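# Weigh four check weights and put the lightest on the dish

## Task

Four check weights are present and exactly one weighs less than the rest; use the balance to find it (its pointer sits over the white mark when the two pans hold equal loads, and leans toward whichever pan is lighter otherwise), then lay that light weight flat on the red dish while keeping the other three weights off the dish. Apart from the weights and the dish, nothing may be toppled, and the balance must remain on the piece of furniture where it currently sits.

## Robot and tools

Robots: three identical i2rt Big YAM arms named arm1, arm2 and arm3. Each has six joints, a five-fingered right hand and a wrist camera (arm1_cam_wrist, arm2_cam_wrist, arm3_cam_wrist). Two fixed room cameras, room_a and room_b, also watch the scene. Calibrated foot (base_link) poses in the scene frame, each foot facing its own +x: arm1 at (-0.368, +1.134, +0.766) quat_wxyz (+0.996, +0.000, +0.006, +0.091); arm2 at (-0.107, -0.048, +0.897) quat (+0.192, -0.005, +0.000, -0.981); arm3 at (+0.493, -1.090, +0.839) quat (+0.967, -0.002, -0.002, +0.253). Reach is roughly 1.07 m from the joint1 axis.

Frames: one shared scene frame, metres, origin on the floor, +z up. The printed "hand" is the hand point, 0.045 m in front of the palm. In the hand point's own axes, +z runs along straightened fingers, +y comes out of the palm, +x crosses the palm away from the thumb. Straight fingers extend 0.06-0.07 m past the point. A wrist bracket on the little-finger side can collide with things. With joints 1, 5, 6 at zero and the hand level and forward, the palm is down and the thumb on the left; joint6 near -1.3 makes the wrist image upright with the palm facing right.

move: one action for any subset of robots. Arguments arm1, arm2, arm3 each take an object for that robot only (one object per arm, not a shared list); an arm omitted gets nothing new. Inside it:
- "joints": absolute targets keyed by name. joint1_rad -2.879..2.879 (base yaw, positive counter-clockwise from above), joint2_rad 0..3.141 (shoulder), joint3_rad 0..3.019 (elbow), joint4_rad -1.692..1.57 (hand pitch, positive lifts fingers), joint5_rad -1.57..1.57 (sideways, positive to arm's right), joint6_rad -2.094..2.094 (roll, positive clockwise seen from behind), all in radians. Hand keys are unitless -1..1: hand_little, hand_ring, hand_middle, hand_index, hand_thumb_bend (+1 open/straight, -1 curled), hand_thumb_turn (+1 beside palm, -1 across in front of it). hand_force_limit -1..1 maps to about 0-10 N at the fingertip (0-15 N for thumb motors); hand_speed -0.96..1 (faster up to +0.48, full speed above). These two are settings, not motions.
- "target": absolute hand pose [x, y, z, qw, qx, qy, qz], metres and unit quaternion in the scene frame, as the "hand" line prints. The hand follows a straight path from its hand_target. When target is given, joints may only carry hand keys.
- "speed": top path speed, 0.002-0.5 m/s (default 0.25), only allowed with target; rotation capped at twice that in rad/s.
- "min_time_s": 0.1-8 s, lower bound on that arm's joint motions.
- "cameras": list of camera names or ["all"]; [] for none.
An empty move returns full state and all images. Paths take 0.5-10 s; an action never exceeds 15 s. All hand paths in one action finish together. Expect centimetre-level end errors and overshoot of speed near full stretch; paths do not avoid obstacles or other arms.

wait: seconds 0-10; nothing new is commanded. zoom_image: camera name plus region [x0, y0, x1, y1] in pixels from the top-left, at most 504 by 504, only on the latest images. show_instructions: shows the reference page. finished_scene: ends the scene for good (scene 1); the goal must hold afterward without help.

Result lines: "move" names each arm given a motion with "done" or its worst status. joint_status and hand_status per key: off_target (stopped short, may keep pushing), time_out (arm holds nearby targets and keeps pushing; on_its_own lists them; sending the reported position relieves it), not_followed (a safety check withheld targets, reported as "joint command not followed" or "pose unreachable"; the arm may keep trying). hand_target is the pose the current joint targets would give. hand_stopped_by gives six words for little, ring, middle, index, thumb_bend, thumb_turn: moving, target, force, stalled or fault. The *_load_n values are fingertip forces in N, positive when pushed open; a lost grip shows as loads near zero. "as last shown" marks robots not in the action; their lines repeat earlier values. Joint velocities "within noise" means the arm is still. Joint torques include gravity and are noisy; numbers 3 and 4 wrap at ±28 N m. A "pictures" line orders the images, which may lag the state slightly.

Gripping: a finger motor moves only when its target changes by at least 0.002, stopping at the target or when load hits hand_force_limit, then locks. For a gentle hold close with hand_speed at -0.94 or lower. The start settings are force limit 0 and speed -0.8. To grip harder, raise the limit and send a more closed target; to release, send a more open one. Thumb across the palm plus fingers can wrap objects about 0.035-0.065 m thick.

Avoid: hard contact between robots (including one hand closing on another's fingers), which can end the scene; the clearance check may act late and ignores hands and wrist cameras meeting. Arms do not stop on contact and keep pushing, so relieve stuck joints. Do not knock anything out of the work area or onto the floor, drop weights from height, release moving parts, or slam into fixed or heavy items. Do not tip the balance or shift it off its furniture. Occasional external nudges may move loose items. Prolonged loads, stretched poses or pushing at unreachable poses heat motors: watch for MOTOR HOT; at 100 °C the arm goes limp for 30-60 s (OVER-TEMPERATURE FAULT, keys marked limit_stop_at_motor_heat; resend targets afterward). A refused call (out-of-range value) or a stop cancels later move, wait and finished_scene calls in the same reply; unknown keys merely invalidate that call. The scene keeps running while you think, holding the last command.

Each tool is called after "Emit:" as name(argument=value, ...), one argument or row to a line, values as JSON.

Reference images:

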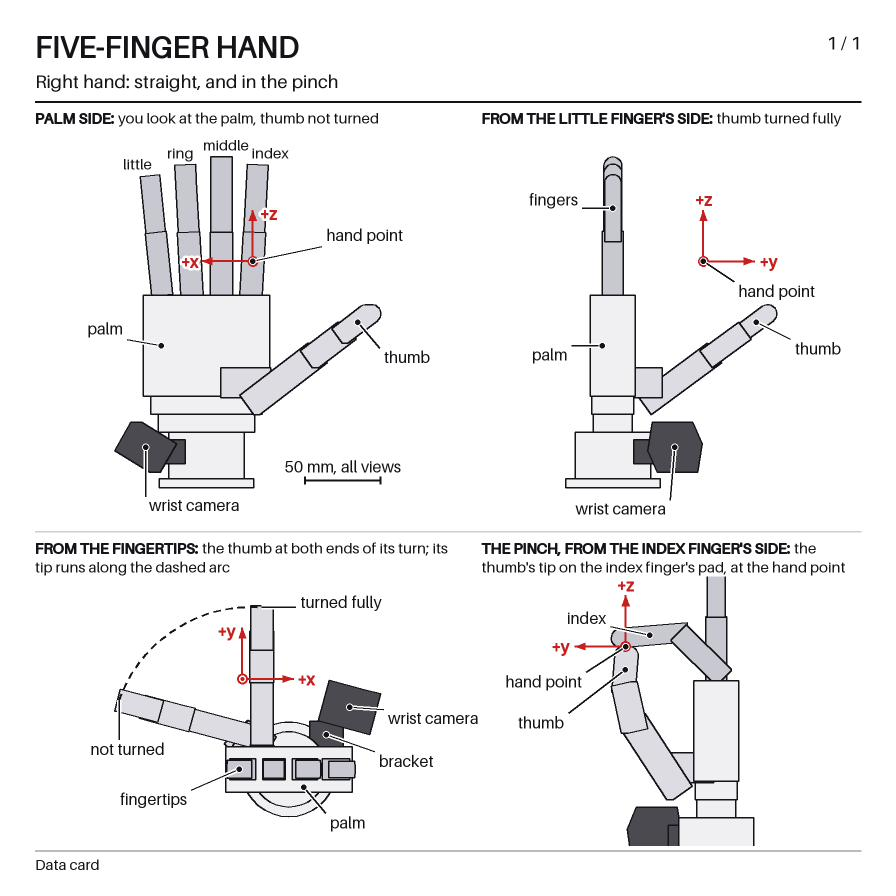

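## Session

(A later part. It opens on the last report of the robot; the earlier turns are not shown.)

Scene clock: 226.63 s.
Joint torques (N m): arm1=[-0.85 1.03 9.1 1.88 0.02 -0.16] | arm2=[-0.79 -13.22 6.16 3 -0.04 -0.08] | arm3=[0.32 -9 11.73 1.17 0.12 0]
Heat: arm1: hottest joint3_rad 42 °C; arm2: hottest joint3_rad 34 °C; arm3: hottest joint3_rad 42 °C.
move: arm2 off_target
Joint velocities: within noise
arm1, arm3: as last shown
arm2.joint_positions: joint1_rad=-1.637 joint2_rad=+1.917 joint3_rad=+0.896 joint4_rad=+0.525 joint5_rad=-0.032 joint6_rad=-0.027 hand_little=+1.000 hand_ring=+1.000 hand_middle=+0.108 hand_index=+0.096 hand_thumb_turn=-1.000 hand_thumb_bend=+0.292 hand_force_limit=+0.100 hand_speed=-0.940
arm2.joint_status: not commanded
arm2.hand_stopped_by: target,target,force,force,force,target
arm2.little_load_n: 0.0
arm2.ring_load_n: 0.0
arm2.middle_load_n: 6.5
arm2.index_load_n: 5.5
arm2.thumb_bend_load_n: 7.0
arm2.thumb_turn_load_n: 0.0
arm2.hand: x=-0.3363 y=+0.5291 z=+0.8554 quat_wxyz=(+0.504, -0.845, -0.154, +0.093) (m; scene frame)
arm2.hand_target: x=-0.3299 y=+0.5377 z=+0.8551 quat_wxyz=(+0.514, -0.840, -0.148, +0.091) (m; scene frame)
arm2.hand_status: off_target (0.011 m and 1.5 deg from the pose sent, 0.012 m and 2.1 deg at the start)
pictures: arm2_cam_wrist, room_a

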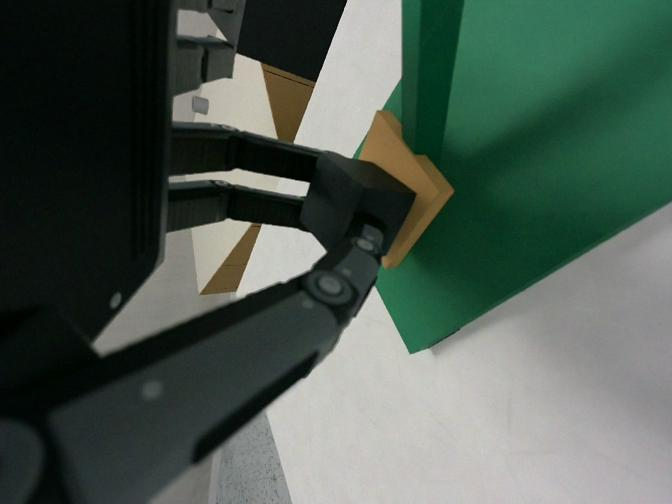

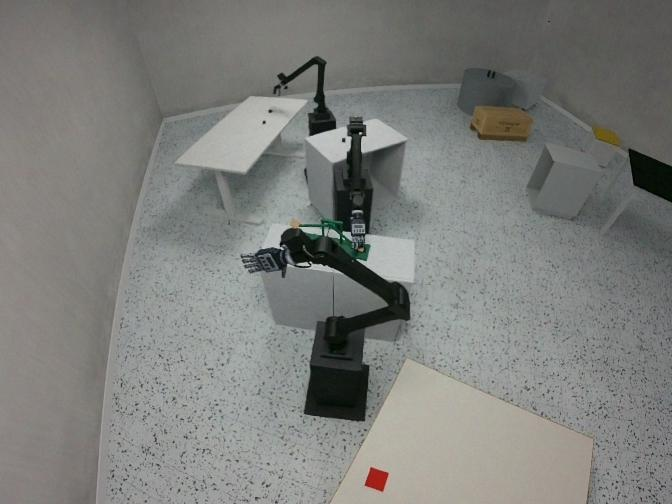

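Emit:
move(
  arm2={"joints":{"hand_index":0.4,"hand_middle":0.4,"hand_thumb_bend":0.5,"hand_speed":-0.85}},
  cameras=["arm2_cam_wrist","room_a"],
)

Emit:
zoom_image(
  camera="arm2_cam_wrist",
  region=[280, 130, 500, 300],
)

Emit:
zoom_image(
  camera="room_a",
  region=[280, 200, 400, 270],
)

Scene clock: 228.83 s.
Joint torques (N m): arm1=[-0.85 1.03 9.1 1.88 0.02 -0.16] | arm2=[-0.62 -13.22 6.17 2.63 -0.03 -0.07] | arm3=[0.26 -9 11.7 1.18 0.12 0]
Heat: arm1: hottest joint3_rad 42 °C; arm2: hottest joint3_rad 34 °C; arm3: hottest joint3_rad 42 °C.
move: arm2 done
Joint velocities: within noise
arm1: as last shown
arm2.joint_positions: joint1_rad=-1.637 joint2_rad=+1.917 joint3_rad=+0.896 joint4_rad=+0.534 joint5_rad=-0.032 joint6_rad=-0.027 hand_little=+1.000 hand_ring=+1.000 hand_middle=+0.400 hand_index=+0.400 hand_thumb_turn=-1.000 hand_thumb_bend=+0.500 hand_force_limit=+0.100 hand_speed=-0.850
arm2.joint_status: all done
arm2.hand_stopped_by: target,target,target,target,target,target
arm2.little_load_n: 0.0
arm2.ring_load_n: 0.0
arm2.middle_load_n: 0.0
arm2.index_load_n: 0.5
arm2.thumb_bend_load_n: 0.0
arm2.thumb_turn_load_n: 0.0
arm2.hand: x=-0.3367 y=+0.5304 z=+0.8567 quat_wxyz=(+0.508, -0.843, -0.154, +0.094) (m; scene frame)
arm2.hand_target: x=-0.3298 y=+0.5376 z=+0.8550 quat_wxyz=(+0.514, -0.840, -0.148, +0.091) (m; scene frame)
arm2.hand_status: not commanded
arm3.joint_positions: joint1_rad=-0.648 joint2_rad=+1.478 joint3_rad=+0.845 joint4_rad=+0.043 joint5_rad=+0.336 joint6_rad=+0.200 hand_little=+1.000 hand_ring=+1.000 hand_middle=+0.400 hand_index=+0.400 hand_thumb_turn=-1.000 hand_thumb_bend=+0.600 hand_force_limit=+0.100 hand_speed=-0.850
arm3.joint_status: not commanded
arm3.hand_stopped_by: target,target,target,target,target,target
arm3.little_load_n: 0.0
arm3.ring_load_n: 0.0
arm3.middle_load_n: 0.0
arm3.index_load_n: 0.0
arm3.thumb_bend_load_n: 0.0
arm3.thumb_turn_load_n: 0.0
arm3.hand: x=+1.0421 y=-1.1902 z=+0.9349 quat_wxyz=(-0.239, +0.438, -0.754, +0.427) (m; scene frame)
arm3.hand_target: x=+1.0575 y=-1.1930 z=+0.9561 quat_wxyz=(-0.253, +0.429, -0.750, +0.436) (m; scene frame)
arm3.hand_status: not commanded
pictures: arm2_cam_wrist, room_a

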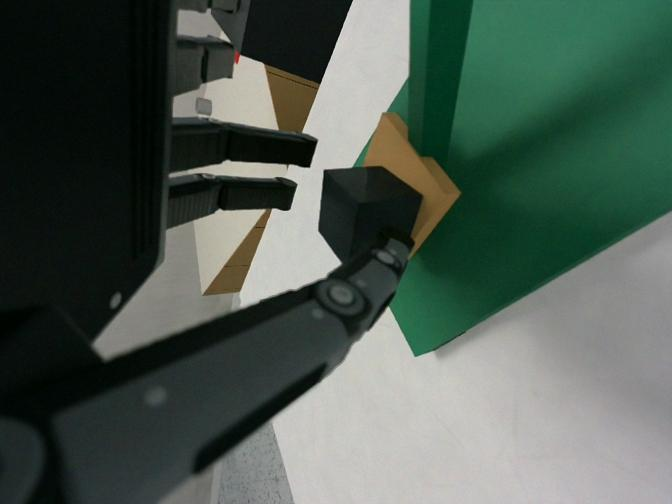

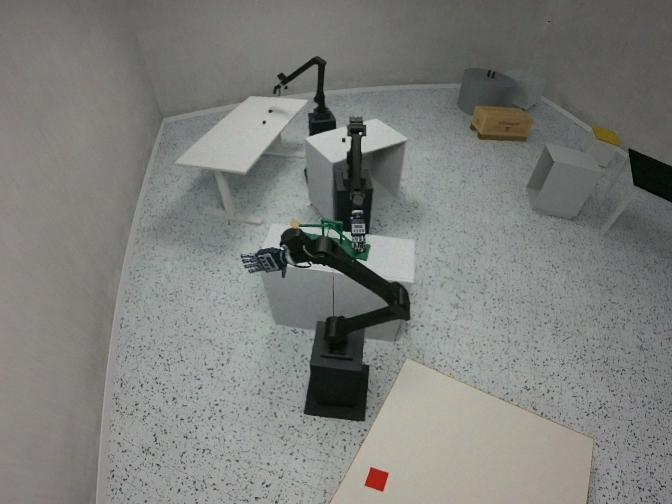

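Scaled by 2.291.

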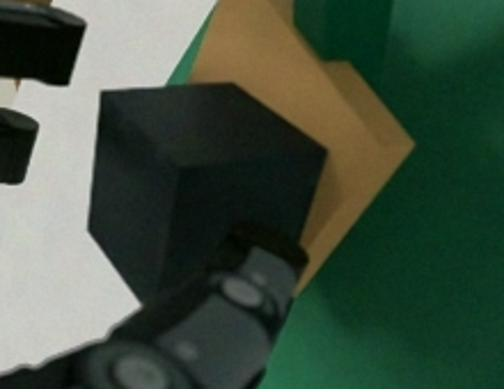

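Scaled by 4.200.

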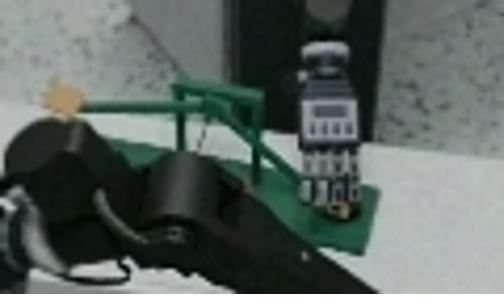

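Emit:
move(
  arm2={"target":[-0.330,0.538,0.96,0.5146,-0.8397,-0.1481,0.0907],"speed":0.08},
  cameras=["arm2_cam_wrist","room_a"],
)

Emit:
zoom_image(
  camera="arm2_cam_wrist",
  region=[280, 130, 500, 300],
)

Emit:
zoom_image(
  camera="room_a",
  region=[280, 200, 400, 270],
)

Scene clock: 231.43 s.
Joint torques (N m): arm1=[-0.91 1.08 9.1 1.88 0.02 -0.16] | arm2=[-0.91 -13.16 10.33 1.28 0.05 -0.07] | arm3=[0.21 -9 11.71 1.18 0.12 -0.01]
Heat: arm1: hottest joint3_rad 42 °C; arm2: hottest joint3_rad 34 °C; arm3: hottest joint3_rad 42 °C.
move: arm2 off_target
Joint velocities: within noise
arm1, arm3: as last shown
arm2.joint_positions: joint1_rad=-1.637 joint2_rad=+1.699 joint3_rad=+0.905 joint4_rad=+0.290 joint5_rad=-0.032 joint6_rad=-0.027 hand_little=+1.000 hand_ring=+1.000 hand_middle=+0.400 hand_index=+0.400 hand_thumb_turn=-1.000 hand_thumb_bend=+0.500 hand_force_limit=+0.100 hand_speed=-0.850
arm2.joint_status: not commanded
arm2.hand_stopped_by: target,target,target,target,target,target
arm2.little_load_n: 0.0
arm2.ring_load_n: 0.0
arm2.middle_load_n: 0.0
arm2.index_load_n: 0.0
arm2.thumb_bend_load_n: 0.0
arm2.thumb_turn_load_n: 0.0
arm2.hand: x=-0.3323 y=+0.5201 z=+0.9409 quat_wxyz=(+0.501, -0.846, -0.154, +0.093) (m; scene frame)
arm2.hand_target: x=-0.3296 y=+0.5372 z=+0.9602 quat_wxyz=(+0.515, -0.840, -0.148, +0.091) (m; scene frame)
arm2.hand_status: off_target (0.026 m and 1.9 deg from the pose sent, 0.104 m and 1.1 deg at the start)
pictures: arm2_cam_wrist, room_a

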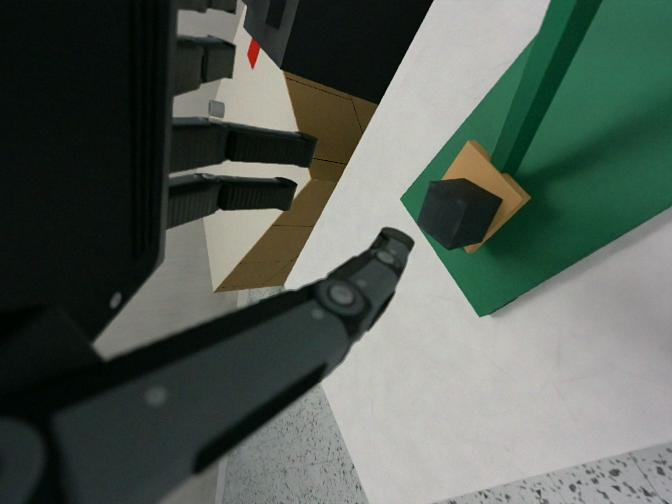

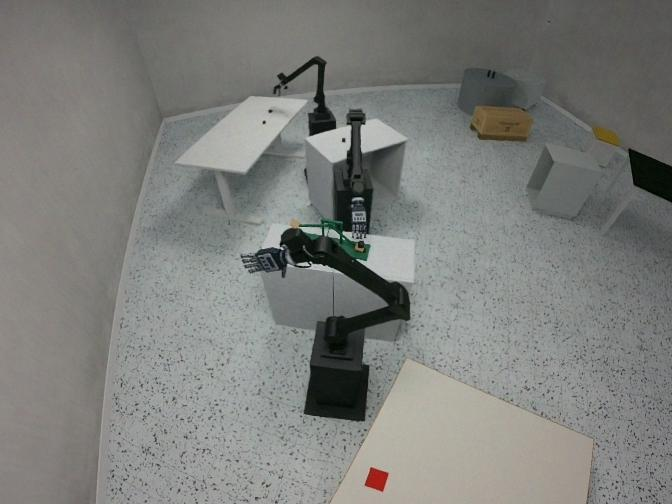

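Scaled by 2.291.

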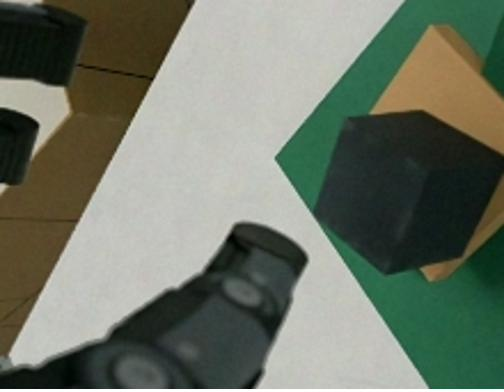

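Scaled by 4.200.

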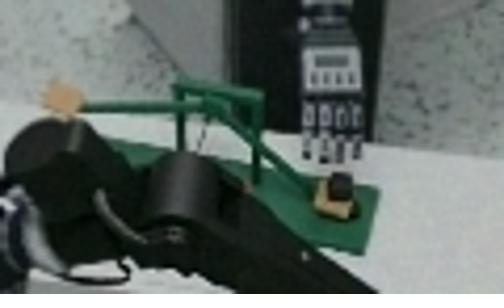

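Emit:
move(
  arm2={"joints":{"joint2_rad":1.35,"joint3_rad":0.8,"joint4_rad":0.0},"min_time_s":2},
  cameras=["arm2_cam_wrist"],
)

Emit:
move(
  arm2={"joints":{"joint1_rad":1.55,"joint5_rad":0.0,"joint6_rad":0.0,"hand_index":0.5,"hand_middle":0.5,"hand_thumb_bend":0.55},"min_time_s":5},
  cameras=["arm2_cam_wrist","arm3_cam_wrist"],
)

Emit:
zoom_image(
  camera="arm3_cam_wrist",
  region=[300, 80, 600, 330],
)

Scene clock: 234.87 s.
Joint torques (N m): arm1=[-0.85 1.08 9.1 1.88 0.02 -0.16] | arm2=[-0.62 -9.64 8.5 1.33 0.04 -0.1] | arm3=[0.21 -9 11.73 1.18 0.12 0]
Heat: arm1: hottest joint3_rad 42 °C; arm2: hottest joint3_rad 34 °C; arm3: hottest joint3_rad 42 °C.
move: arm2 done
Joint velocities: within noise
arm1, arm3: as last shown
arm2.joint_positions: joint1_rad=-1.637 joint2_rad=+1.357 joint3_rad=+0.801 joint4_rad=+0.014 joint5_rad=-0.032 joint6_rad=-0.027 hand_little=+1.000 hand_ring=+1.000 hand_middle=+0.400 hand_index=+0.400 hand_thumb_turn=-1.000 hand_thumb_bend=+0.500 hand_force_limit=+0.100 hand_speed=-0.850
arm2.joint_status: all done
arm2.hand_stopped_by: target,target,target,target,target,target
arm2.little_load_n: 0.0
arm2.ring_load_n: 0.0
arm2.middle_load_n: 0.0
arm2.index_load_n: 0.0
arm2.thumb_bend_load_n: 0.0
arm2.thumb_turn_load_n: 0.0
arm2.hand: x=-0.3061 y=+0.4440 z=+1.0212 quat_wxyz=(+0.484, -0.856, -0.156, +0.091) (m; scene frame)
arm2.hand_target: x=-0.2990 y=+0.4436 z=+1.0215 quat_wxyz=(+0.482, -0.859, -0.151, +0.086) (m; scene frame)
arm2.hand_status: not commanded
pictures: arm2_cam_wrist

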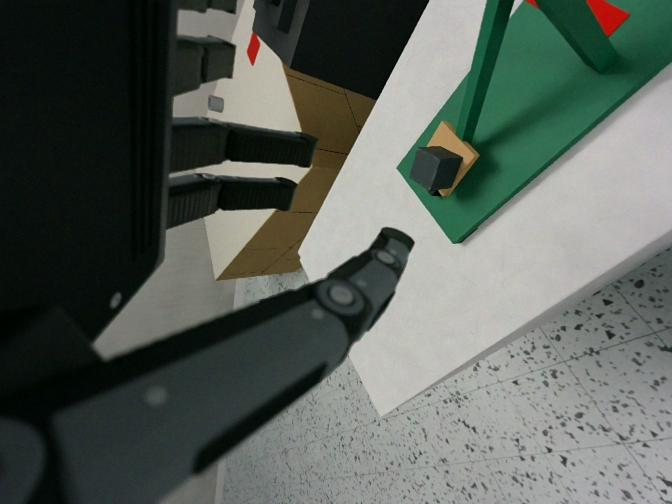

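Scene clock: 240.30 s.
Joint torques (N m): arm1=[-0.85 1.03 9.1 1.89 0.02 -0.16] | arm2=[0.73 -9.52 8.5 1.22 0.1 -0.03] | arm3=[0.21 -9 11.74 1.18 0.12 0]
Heat: arm1: hottest joint3_rad 42 °C; arm2: hottest joint3_rad 34 °C; arm3: hottest joint3_rad 43 °C.
move: arm2 done
Joint velocities: within noise
arm1, arm3: as last shown
arm2.joint_positions: joint1_rad=+1.539 joint2_rad=+1.357 joint3_rad=+0.801 joint4_rad=+0.014 joint5_rad=-0.002 joint6_rad=-0.007 hand_little=+1.000 hand_ring=+1.000 hand_middle=+0.500 hand_index=+0.500 hand_thumb_turn=-1.000 hand_thumb_bend=+0.550 hand_force_limit=+0.100 hand_speed=-0.850
arm2.joint_status: all done
arm2.hand_stopped_by: target,target,target,target,target,target
arm2.little_load_n: 0.0
arm2.ring_load_n: 0.0
arm2.middle_load_n: 0.0
arm2.index_load_n: 0.0
arm2.thumb_bend_load_n: 0.0
arm2.thumb_turn_load_n: 0.0
arm2.hand: x=+0.1077 y=-0.5347 z=+1.0194 quat_wxyz=(-0.082, +0.160, -0.856, +0.485) (m; scene frame)
arm2.hand_target: x=+0.1119 y=-0.5298 z=+1.0199 quat_wxyz=(-0.084, +0.162, -0.858, +0.481) (m; scene frame)
arm2.hand_status: not commanded
pictures: arm2_cam_wrist, arm3_cam_wrist

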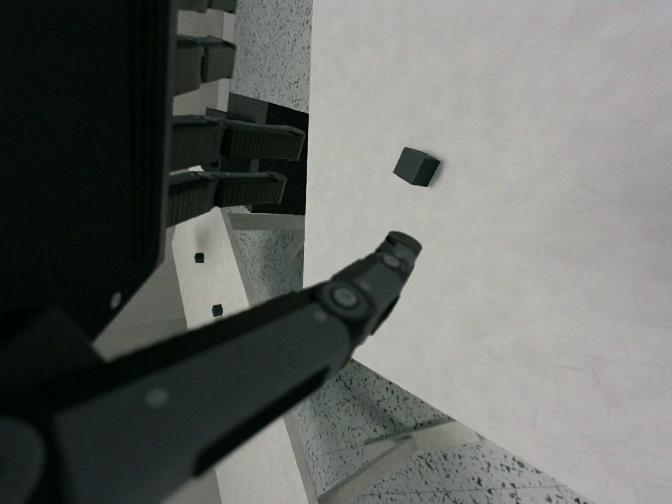

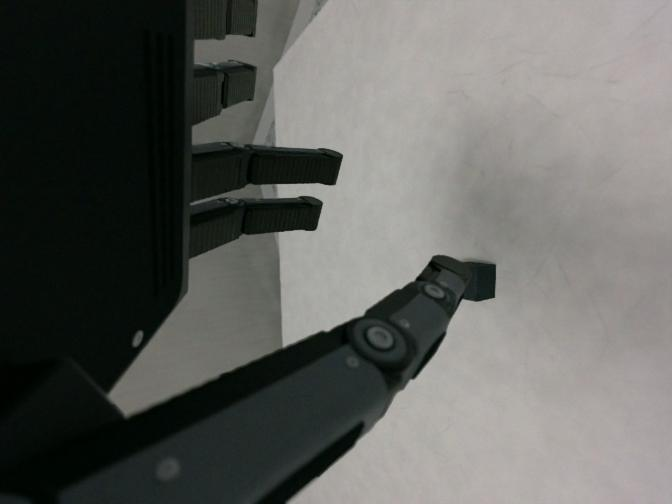

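Scaled by 1.680.

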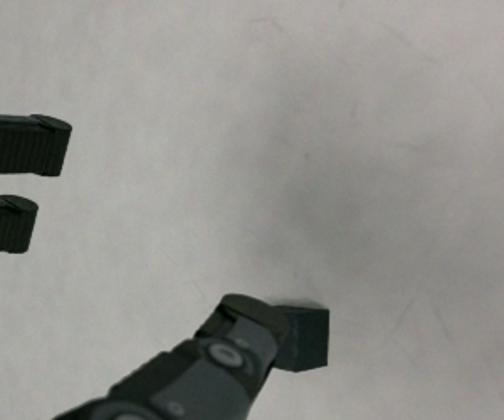

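Emit:
move(
  arm2={"target":[0.168,-0.655,0.872,0.0911,-0.1578,0.8515,-0.4916],"speed":0.12},
  arm3={"target":[1.11,-1.155,0.81,0.3597,-0.6230,0.6016,-0.3473],"speed":0.15,"joints":{"hand_index":0.5,"hand_middle":0.5,"hand_thumb_bend":0.5,"hand_speed":-0.7}},
  cameras=["arm2_cam_wrist","arm3_cam_wrist"],
)

Emit:
zoom_image(
  camera="arm2_cam_wrist",
  region=[280, 130, 520, 330],
)

Emit:
zoom_image(
  camera="arm3_cam_wrist",
  region=[280, 130, 520, 330],
)

Scene clock: 243.80 s.
Joint torques (N m): arm1=[-0.85 1.08 9.1 1.88 0.02 -0.16] | arm2=[1.03 -14.21 9.32 2.65 0.09 0] | arm3=[-0.38 -10.81 9.32 2.13 -0.26 -0.13]
Heat: arm1: hottest joint3_rad 42 °C; arm2: hottest joint3_rad 35 °C; arm3: hottest joint3_rad 43 °C.
move: arm2 off_target; arm3 off_target
Joint velocities: within noise
arm1: as last shown
arm2.joint_positions: joint1_rad=+1.548 joint2_rad=+1.924 joint3_rad=+1.012 joint4_rad=+0.343 joint5_rad=+0.004 joint6_rad=+0.010 hand_little=+1.000 hand_ring=+1.000 hand_middle=+0.500 hand_index=+0.500 hand_thumb_turn=-1.000 hand_thumb_bend=+0.550 hand_force_limit=+0.100 hand_speed=-0.850
arm2.joint_status: not commanded
arm2.hand_stopped_by: target,target,target,target,target,target
arm2.little_load_n: 0.0
arm2.ring_load_n: 0.0
arm2.middle_load_n: 0.0
arm2.index_load_n: 0.0
arm2.thumb_bend_load_n: 0.0
arm2.thumb_turn_load_n: 0.0
arm2.hand: x=+0.1503 y=-0.6393 z=+0.8614 quat_wxyz=(-0.083, +0.156, -0.863, +0.473) (m; scene frame)
arm2.hand_target: x=+0.1676 y=-0.6538 z=+0.8728 quat_wxyz=(-0.091, +0.158, -0.851, +0.492) (m; scene frame)
arm2.hand_status: off_target (0.026 m and 2.7 deg from the pose sent, 0.200 m and 1.5 deg at the start)
arm3.joint_positions: joint1_rad=-0.707 joint2_rad=+1.877 joint3_rad=+0.902 joint4_rad=+0.397 joint5_rad=-0.204 joint6_rad=-0.112 hand_little=+1.000 hand_ring=+1.000 hand_middle=+0.500 hand_index=+0.500 hand_thumb_turn=-1.000 hand_thumb_bend=+0.500 hand_force_limit=+0.100 hand_speed=-0.700
arm3.joint_status: all done
arm3.hand_stopped_by: target,target,target,target,target,target
arm3.little_load_n: 0.0
arm3.ring_load_n: 0.0
arm3.middle_load_n: 0.0
arm3.index_load_n: 0.0
arm3.thumb_bend_load_n: 0.0
arm3.thumb_turn_load_n: 0.0
arm3.hand: x=+1.0914 y=-1.1451 z=+0.8024 quat_wxyz=(-0.353, +0.627, -0.610, +0.332) (m; scene frame)
arm3.hand_target: x=+1.1090 y=-1.1549 z=+0.8104 quat_wxyz=(-0.359, +0.623, -0.602, +0.347) (m; scene frame)
arm3.hand_status: off_target (0.022 m and 2.2 deg from the pose sent, 0.147 m and 32.1 deg at the start)
pictures: arm2_cam_wrist, arm3_cam_wrist

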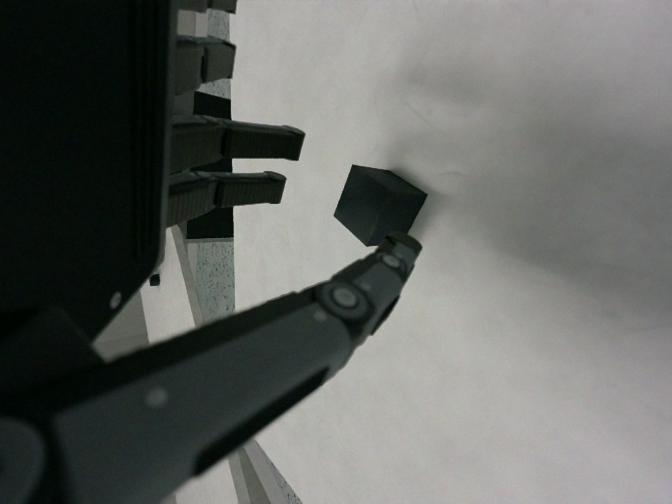

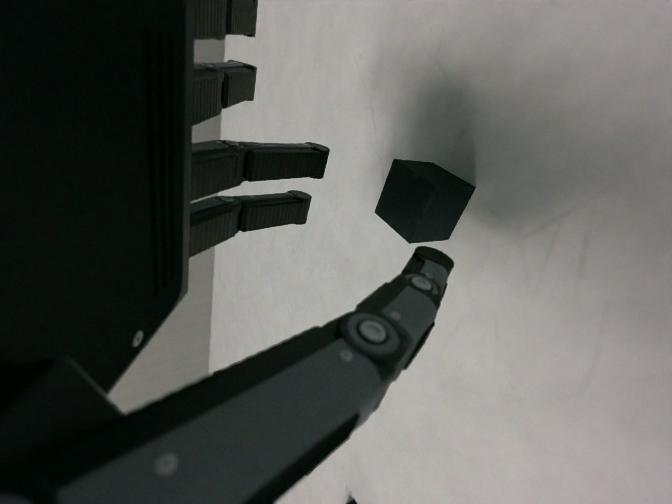

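Scaled by 2.100.

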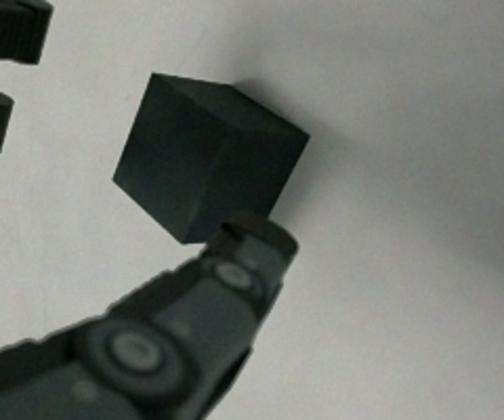

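Scaled by 2.100.

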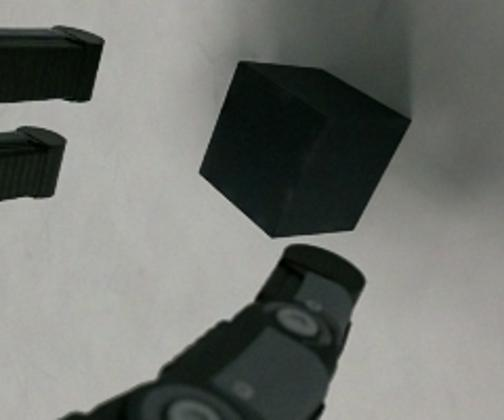

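Emit:
move(
  arm2={"target":[0.177,-0.662,0.836,0.0911,-0.1578,0.8515,-0.4916],"speed":0.08,"joints":{"hand_thumb_bend":0.5}},
  arm3={"target":[1.129,-1.158,0.765,0.3657,-0.6334,0.5906,-0.3410],"speed":0.08},
  cameras=["arm2_cam_wrist","arm3_cam_wrist"],
)

Emit:
zoom_image(
  camera="arm2_cam_wrist",
  region=[280, 130, 520, 330],
)

Emit:
zoom_image(
  camera="arm3_cam_wrist",
  region=[280, 130, 520, 330],
)

Scene clock: 246.83 s.
Joint torques (N m): arm1=[-0.85 1.03 9.1 1.88 0.02 -0.16] | arm2=[1.2 -14.21 8.65 2.63 0.1 0] | arm3=[-0.44 -11.81 8.61 2.11 -0.28 -0.12]
Heat: arm1: hottest joint3_rad 42 °C; arm2: hottest joint3_rad 34 °C; arm3: hottest joint3_rad 42 °C.
move: arm2 off_target; arm3 off_target
Joint velocities: within noise
arm1: as last shown
arm2.joint_positions: joint1_rad=+1.560 joint2_rad=+2.018 joint3_rad=+1.042 joint4_rad=+0.412 joint5_rad=+0.014 joint6_rad=+0.016 hand_little=+1.000 hand_ring=+1.000 hand_middle=+0.500 hand_index=+0.500 hand_thumb_turn=-1.000 hand_thumb_bend=+0.500 hand_force_limit=+0.100 hand_speed=-0.850
arm2.joint_status: all done
arm2.hand_stopped_by: target,target,target,target,target,target
arm2.little_load_n: 0.0
arm2.ring_load_n: 0.0
arm2.middle_load_n: 0.0
arm2.index_load_n: 0.0
arm2.thumb_bend_load_n: 0.0
arm2.thumb_turn_load_n: 0.0
arm2.hand: x=+0.1598 y=-0.6481 z=+0.8281 quat_wxyz=(-0.083, +0.156, -0.862, +0.475) (m; scene frame)
arm2.hand_target: x=+0.1767 y=-0.6609 z=+0.8366 quat_wxyz=(-0.091, +0.158, -0.852, +0.492) (m; scene frame)
arm2.hand_status: off_target (0.023 m and 2.5 deg from the pose sent, 0.043 m and 2.8 deg at the start)
arm3.joint_positions: joint1_rad=-0.714 joint2_rad=+2.016 joint3_rad=+0.971 joint4_rad=+0.467 joint5_rad=-0.240 joint6_rad=-0.134 hand_little=+1.000 hand_ring=+1.000 hand_middle=+0.500 hand_index=+0.500 hand_thumb_turn=-1.000 hand_thumb_bend=+0.500 hand_force_limit=+0.100 hand_speed=-0.700
arm3.joint_status: not commanded
arm3.hand_stopped_by: target,target,target,target,target,target
arm3.little_load_n: 0.0
arm3.ring_load_n: 0.0
arm3.middle_load_n: 0.0
arm3.index_load_n: 0.0
arm3.thumb_bend_load_n: 0.0
arm3.thumb_turn_load_n: 0.0
arm3.hand: x=+1.1126 y=-1.1484 z=+0.7609 quat_wxyz=(-0.360, +0.637, -0.598, +0.327) (m; scene frame)
arm3.hand_target: x=+1.1283 y=-1.1581 z=+0.7655 quat_wxyz=(-0.365, +0.633, -0.591, +0.341) (m; scene frame)
arm3.hand_status: off_target (0.019 m and 1.9 deg from the pose sent, 0.055 m and 2.9 deg at the start)
pictures: arm2_cam_wrist, arm3_cam_wrist

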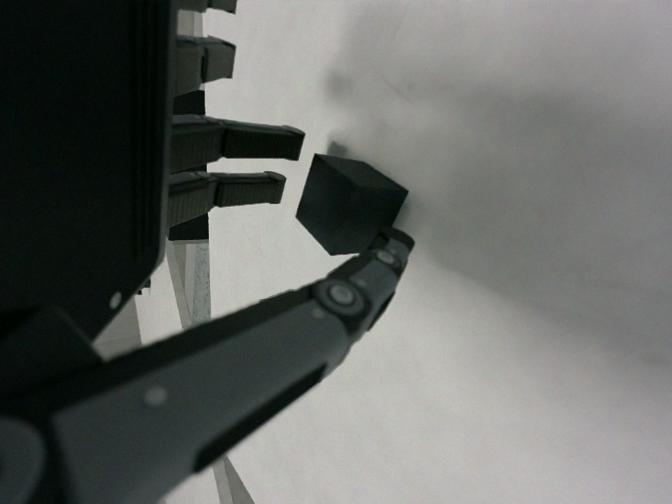

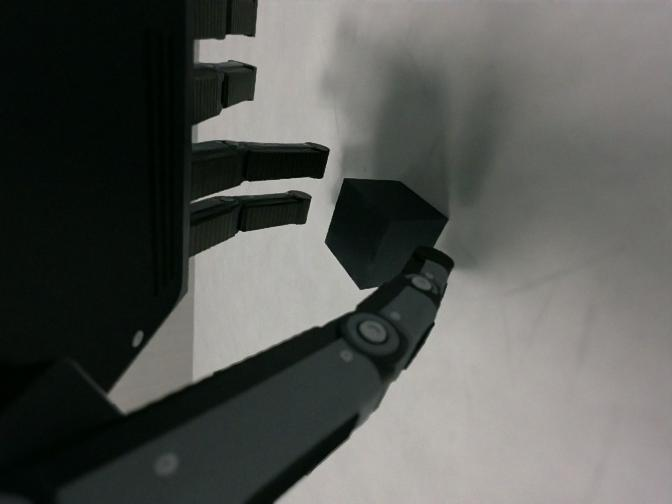

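Scaled by 2.100.

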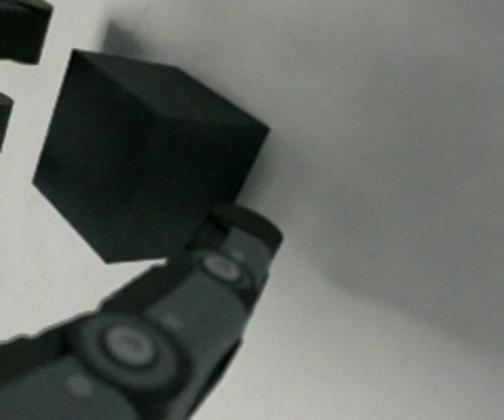

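Scaled by 2.100.

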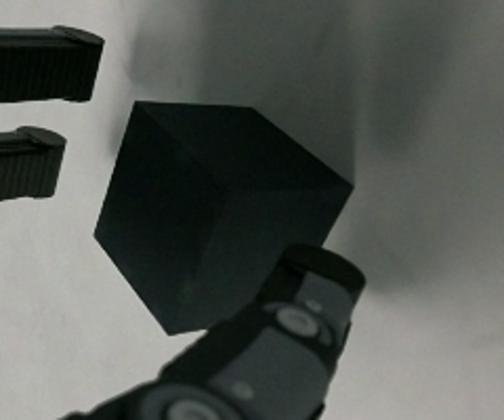

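Emit:
move(
  arm2={"joints":{"hand_index":-0.1,"hand_middle":-0.1,"hand_thumb_bend":0.1,"hand_force_limit":0.1,"hand_speed":-0.94}},
  arm3={"joints":{"hand_index":-0.1,"hand_middle":-0.1,"hand_thumb_bend":0.1,"hand_force_limit":0.1,"hand_speed":-0.94}},
  cameras=["arm2_cam_wrist","arm3_cam_wrist"],
)

Scene clock: 250.07 s.
Joint torques (N m): arm1=[-0.85 1.08 9.1 1.88 0.02 -0.16] | arm2=[0.97 -14.74 8.72 2.56 0.07 -0.02] | arm3=[-0.32 -11.75 8.59 2.15 -0.26 -0.12]
Heat: arm1: hottest joint3_rad 43 °C; arm2: hottest joint3_rad 35 °C; arm3: hottest joint3_rad 42 °C.
move: arm2 off_target; arm3 off_target
Joint velocities: within noise
arm1.joint_positions: joint1_rad=+0.016 joint2_rad=+0.646 joint3_rad=+1.391 joint4_rad=-1.155 joint5_rad=+0.081 joint6_rad=-1.344 hand_little=+1.000 hand_ring=+1.000 hand_middle=+1.000 hand_index=+1.000 hand_thumb_turn=+1.000 hand_thumb_bend=+1.000 hand_force_limit=+0.000 hand_speed=-0.800
arm1.joint_status: not commanded
arm1.hand_stopped_by: target,target,target,target,target,target
arm1.little_load_n: 0.0
arm1.ring_load_n: 0.0
arm1.middle_load_n: 0.0
arm1.index_load_n: 0.0
arm1.thumb_bend_load_n: 0.0
arm1.thumb_turn_load_n: 0.0
arm1.hand: x=-0.0882 y=+1.1205 z=+1.2896 quat_wxyz=(-0.082, +0.839, -0.034, +0.538) (m; scene frame)
arm1.hand_target: x=-0.0899 y=+1.1201 z=+1.2992 quat_wxyz=(-0.084, +0.833, -0.035, +0.546) (m; scene frame)
arm1.hand_status: not commanded
arm2.joint_positions: joint1_rad=+1.560 joint2_rad=+2.018 joint3_rad=+1.042 joint4_rad=+0.412 joint5_rad=+0.015 joint6_rad=+0.016 hand_little=+1.000 hand_ring=+1.000 hand_middle=+0.108 hand_index=+0.096 hand_thumb_turn=-1.000 hand_thumb_bend=+0.297 hand_force_limit=+0.100 hand_speed=-0.940
arm2.joint_status: hand_middle off_target (ended at +0.108, target -0.100); hand_index off_target (ended at +0.096, target -0.100); hand_thumb_bend off_target (ended at +0.297, target +0.100); the others done
arm2.hand_stopped_by: target,target,force,force,force,target
arm2.little_load_n: 0.0
arm2.ring_load_n: 0.0
arm2.middle_load_n: 6.0
arm2.index_load_n: 7.0
arm2.thumb_bend_load_n: 8.0
arm2.thumb_turn_load_n: -2.0
arm2.hand: x=+0.1600 y=-0.6481 z=+0.8281 quat_wxyz=(-0.083, +0.156, -0.862, +0.475) (m; scene frame)
arm2.hand_target: x=+0.1768 y=-0.6609 z=+0.8366 quat_wxyz=(-0.091, +0.158, -0.852, +0.492) (m; scene frame)
arm2.hand_status: not commanded
arm3.joint_positions: joint1_rad=-0.714 joint2_rad=+2.016 joint3_rad=+0.971 joint4_rad=+0.467 joint5_rad=-0.241 joint6_rad=-0.134 hand_little=+1.000 hand_ring=+1.000 hand_middle=+0.108 hand_index=+0.102 hand_thumb_turn=-1.000 hand_thumb_bend=+0.289 hand_force_limit=+0.100 hand_speed=-0.940
arm3.joint_status: hand_middle off_target (ended at +0.108, target -0.100); hand_index off_target (ended at +0.102, target -0.100); hand_thumb_bend off_target (ended at +0.289, target +0.100); the others done
arm3.hand_stopped_by: target,target,force,force,force,target
arm3.little_load_n: 0.0
arm3.ring_load_n: 0.0
arm3.middle_load_n: 7.0
arm3.index_load_n: 7.0
arm3.thumb_bend_load_n: 8.0
arm3.thumb_turn_load_n: -2.0
arm3.hand: x=+1.1126 y=-1.1482 z=+0.7609 quat_wxyz=(-0.361, +0.637, -0.598, +0.327) (m; scene frame)
arm3.hand_target: x=+1.1283 y=-1.1580 z=+0.7655 quat_wxyz=(-0.366, +0.633, -0.591, +0.341) (m; scene frame)
arm3.hand_status: not commanded
pictures: arm2_cam_wrist, arm3_cam_wrist

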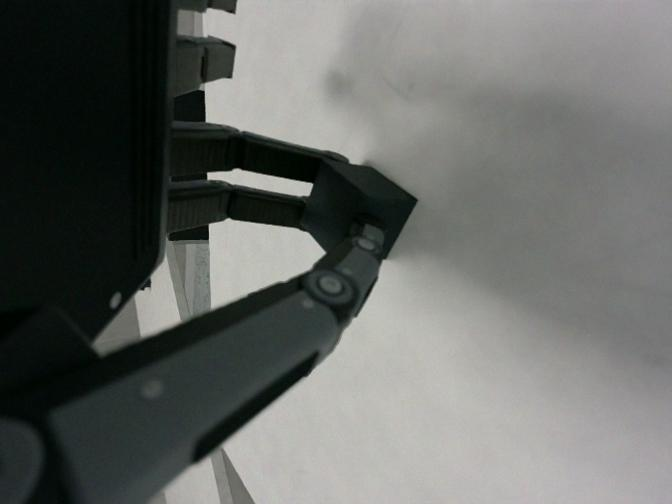

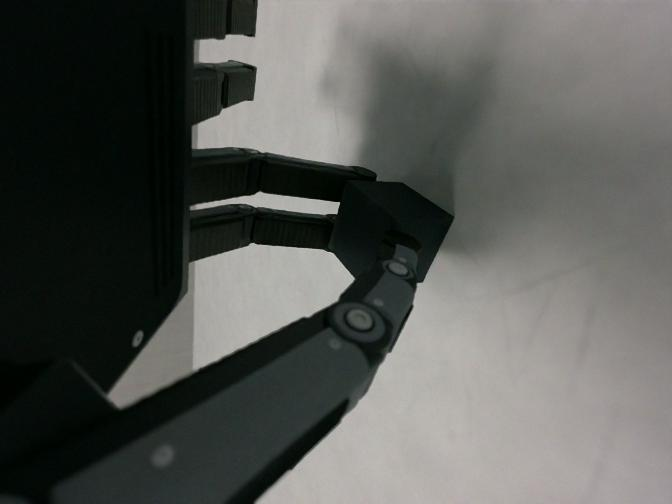

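Emit:
move(
  arm2={"joints":{"joint2_rad":1.4,"joint3_rad":0.85,"joint4_rad":0.0},"min_time_s":3},
  arm3={"joints":{"joint2_rad":1.4,"joint3_rad":0.85,"joint4_rad":0.0},"min_time_s":3},
  cameras=["arm2_cam_wrist","arm3_cam_wrist"],
)

Emit:
move(
  arm2={"joints":{"joint1_rad":-2.2,"joint2_rad":1.0,"joint3_rad":0.65,"joint4_rad":-0.2,"joint5_rad":0.0,"joint6_rad":0.0},"min_time_s":6},
  arm3={"joints":{"joint1_rad":1.6},"min_time_s":6},
  cameras=["all"],
)

Emit:
zoom_image(
  camera="arm2_cam_wrist",
  region=[240, 0, 672, 440],
)

Emit:
zoom_image(
  camera="room_a",
  region=[260, 180, 400, 280],
)

Scene clock: 254.90 s.
Joint torques (N m): arm1=[-0.85 1.03 9.1 1.88 0.02 -0.16] | arm2=[1.08 -11.22 9.22 1.55 0.09 -0.02] | arm3=[-0.44 -9.35 8.92 1.35 -0.25 -0.11]
Heat: arm1: hottest joint3_rad 43 °C; arm2: hottest joint3_rad 35 °C; arm3: hottest joint3_rad 41 °C.
move: arm2 done; arm3 done
Joint velocities: within noise
arm1: as last shown
arm2.joint_positions: joint1_rad=+1.560 joint2_rad=+1.420 joint3_rad=+0.841 joint4_rad=+0.005 joint5_rad=+0.015 joint6_rad=+0.016 hand_little=+1.000 hand_ring=+1.000 hand_middle=+0.108 hand_index=+0.096 hand_thumb_turn=-1.000 hand_thumb_bend=+0.297 hand_force_limit=+0.100 hand_speed=-0.940
arm2.joint_status: all done
arm2.hand_stopped_by: target,target,force,force,force,target
arm2.little_load_n: 0.0
arm2.ring_load_n: 0.0
arm2.middle_load_n: 5.5
arm2.index_load_n: 6.5
arm2.thumb_bend_load_n: 8.5
arm2.thumb_turn_load_n: -1.0
arm2.hand: x=+0.1209 y=-0.5441 z=+1.0058 quat_wxyz=(-0.082, +0.156, -0.865, +0.470) (m; scene frame)
arm2.hand_target: x=+0.1302 y=-0.5433 z=+1.0204 quat_wxyz=(-0.089, +0.159, -0.858, +0.480) (m; scene frame)
arm2.hand_status: not commanded
arm3.joint_positions: joint1_rad=-0.714 joint2_rad=+1.414 joint3_rad=+0.848 joint4_rad=+0.004 joint5_rad=-0.241 joint6_rad=-0.136 hand_little=+1.000 hand_ring=+1.000 hand_middle=+0.108 hand_index=+0.102 hand_thumb_turn=-1.000 hand_thumb_bend=+0.290 hand_force_limit=+0.100 hand_speed=-0.940
arm3.joint_status: all done
arm3.hand_stopped_by: target,target,force,force,force,target
arm3.little_load_n: -0.5
arm3.ring_load_n: 0.0
arm3.middle_load_n: 6.5
arm3.index_load_n: 7.0
arm3.thumb_bend_load_n: 8.5
arm3.thumb_turn_load_n: -2.0
arm3.hand: x=+1.0306 y=-1.1313 z=+0.9608 quat_wxyz=(-0.364, +0.636, -0.594, +0.333) (m; scene frame)
arm3.hand_target: x=+1.0300 y=-1.1366 z=+0.9680 quat_wxyz=(-0.365, +0.634, -0.591, +0.340) (m; scene frame)
arm3.hand_status: not commanded
pictures: arm2_cam_wrist, arm3_cam_wrist

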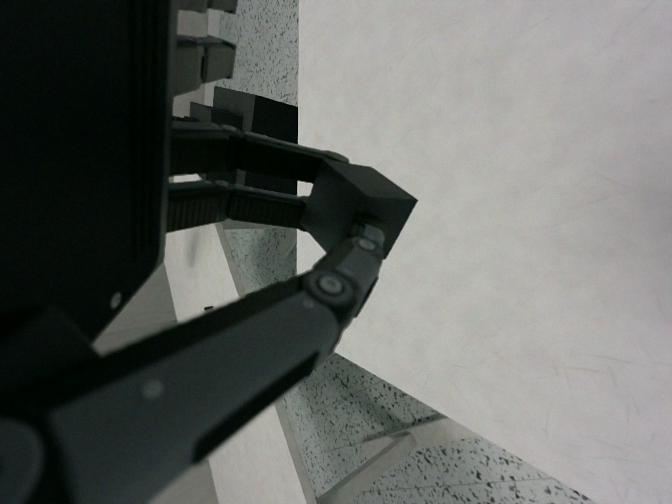

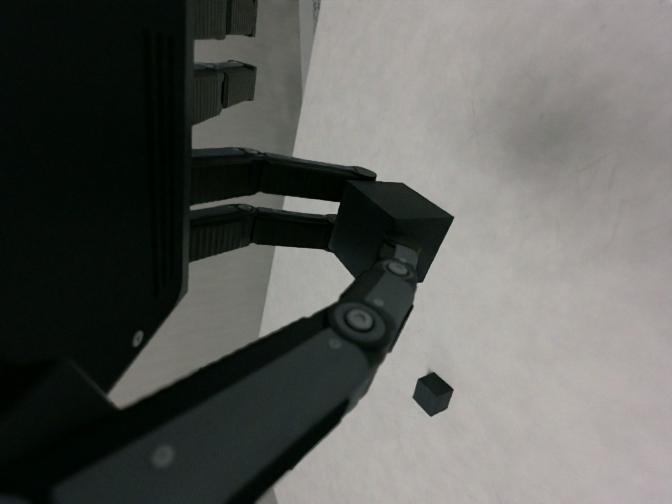

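Scene clock: 261.37 s.
Joint torques (N m): arm1=[-0.85 1.03 9.1 1.88 0.02 -0.16] | arm2=[-0.79 -6.24 10.18 1.5 -0.1 -0.1] | arm3=[0.73 -9.35 8.91 1.39 -0.19 -0.11]
Heat: arm1: hottest joint3_rad 43 °C; arm2: hottest joint3_rad 35 °C; arm3: hottest joint3_rad 41 °C.
move: arm2 done; arm3 done
Joint velocities: within noise
arm1: as last shown
arm2.joint_positions: joint1_rad=-2.186 joint2_rad=+1.019 joint3_rad=+0.638 joint4_rad=-0.194 joint5_rad=+0.003 joint6_rad=+0.003 hand_little=+1.000 hand_ring=+1.000 hand_middle=+0.108 hand_index=+0.096 hand_thumb_turn=-1.000 hand_thumb_bend=+0.297 hand_force_limit=+0.100 hand_speed=-0.940
arm2.joint_status: all done
arm2.hand_stopped_by: target,target,force,force,force,target
arm2.little_load_n: 0.0
arm2.ring_load_n: 0.0
arm2.middle_load_n: 5.5
arm2.index_load_n: 6.0
arm2.thumb_bend_load_n: 8.5
arm2.thumb_turn_load_n: -1.5
arm2.hand: x=-0.0379 y=+0.3761 z=+1.0451 quat_wxyz=(+0.472, -0.874, +0.104, -0.050) (m; scene frame)
arm2.hand_target: x=-0.0317 y=+0.3775 z=+1.0586 quat_wxyz=(+0.483, -0.867, +0.108, -0.055) (m; scene frame)
arm2.hand_status: not commanded
arm3.joint_positions: joint1_rad=+1.596 joint2_rad=+1.414 joint3_rad=+0.848 joint4_rad=+0.004 joint5_rad=-0.242 joint6_rad=-0.137 hand_little=+1.000 hand_ring=+1.000 hand_middle=+0.108 hand_index=+0.102 hand_thumb_turn=-1.000 hand_thumb_bend=+0.290 hand_force_limit=+0.100 hand_speed=-0.940
arm3.joint_status: all done
arm3.hand_stopped_by: target,target,force,force,force,target
arm3.little_load_n: 0.0
arm3.ring_load_n: 0.0
arm3.middle_load_n: 7.0
arm3.index_load_n: 6.5
arm3.thumb_bend_load_n: 8.0
arm3.thumb_turn_load_n: -2.0
arm3.hand: x=+0.1596 y=-0.6638 z=+0.9554 quat_wxyz=(-0.448, +0.802, +0.343, -0.197) (m; scene frame)
arm3.hand_target: x=+0.1581 y=-0.6650 z=+0.9626 quat_wxyz=(-0.453, +0.797, +0.347, -0.198) (m; scene frame)
arm3.hand_status: not commanded
pictures: arm1_cam_wrist, arm2_cam_wrist, arm3_cam_wrist, room_a, room_b

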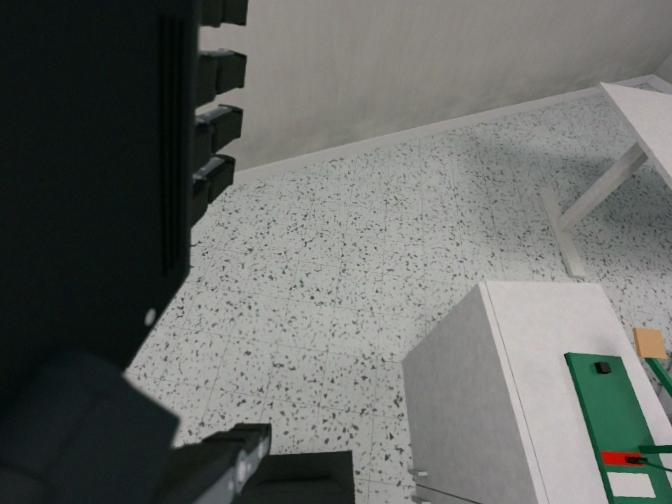

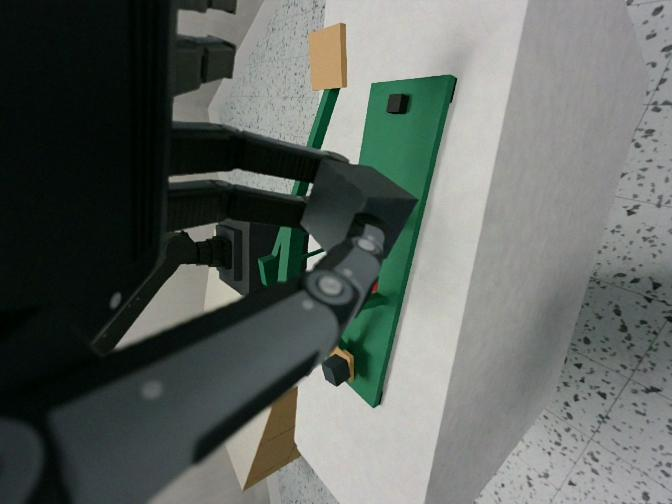

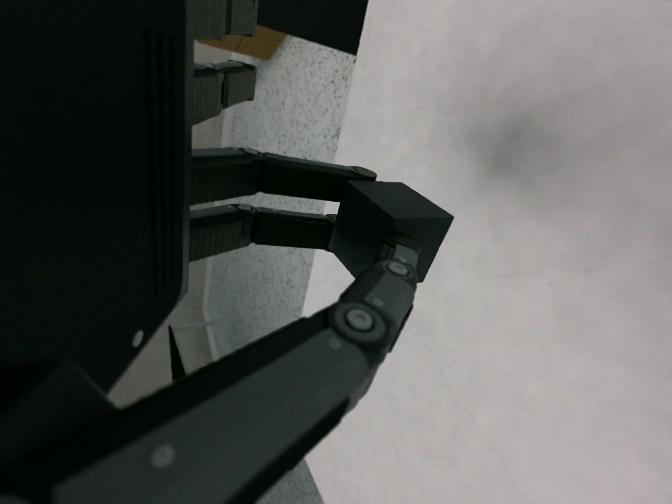

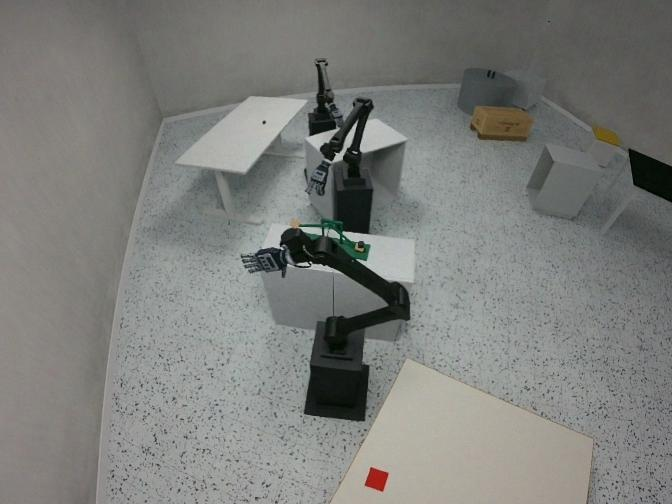

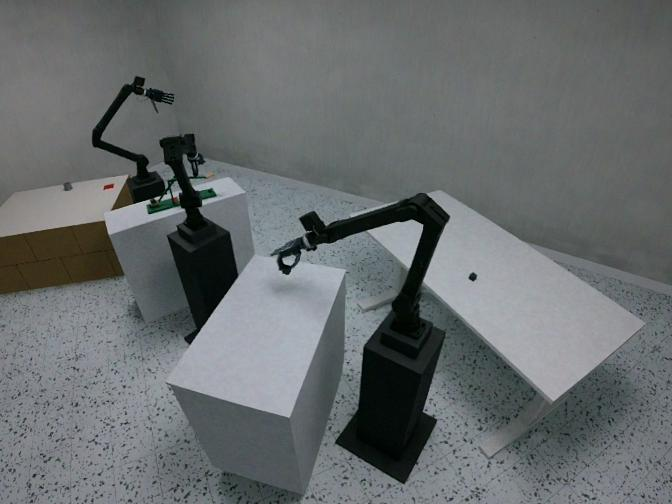

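Scaled by 1.145.

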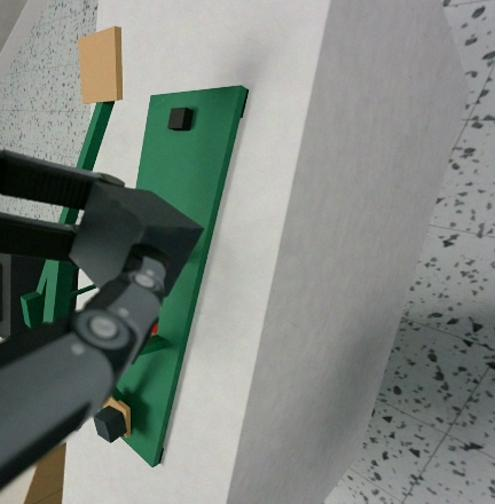

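Scaled by 3.600.

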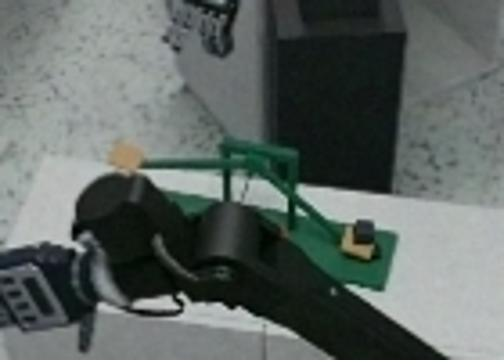

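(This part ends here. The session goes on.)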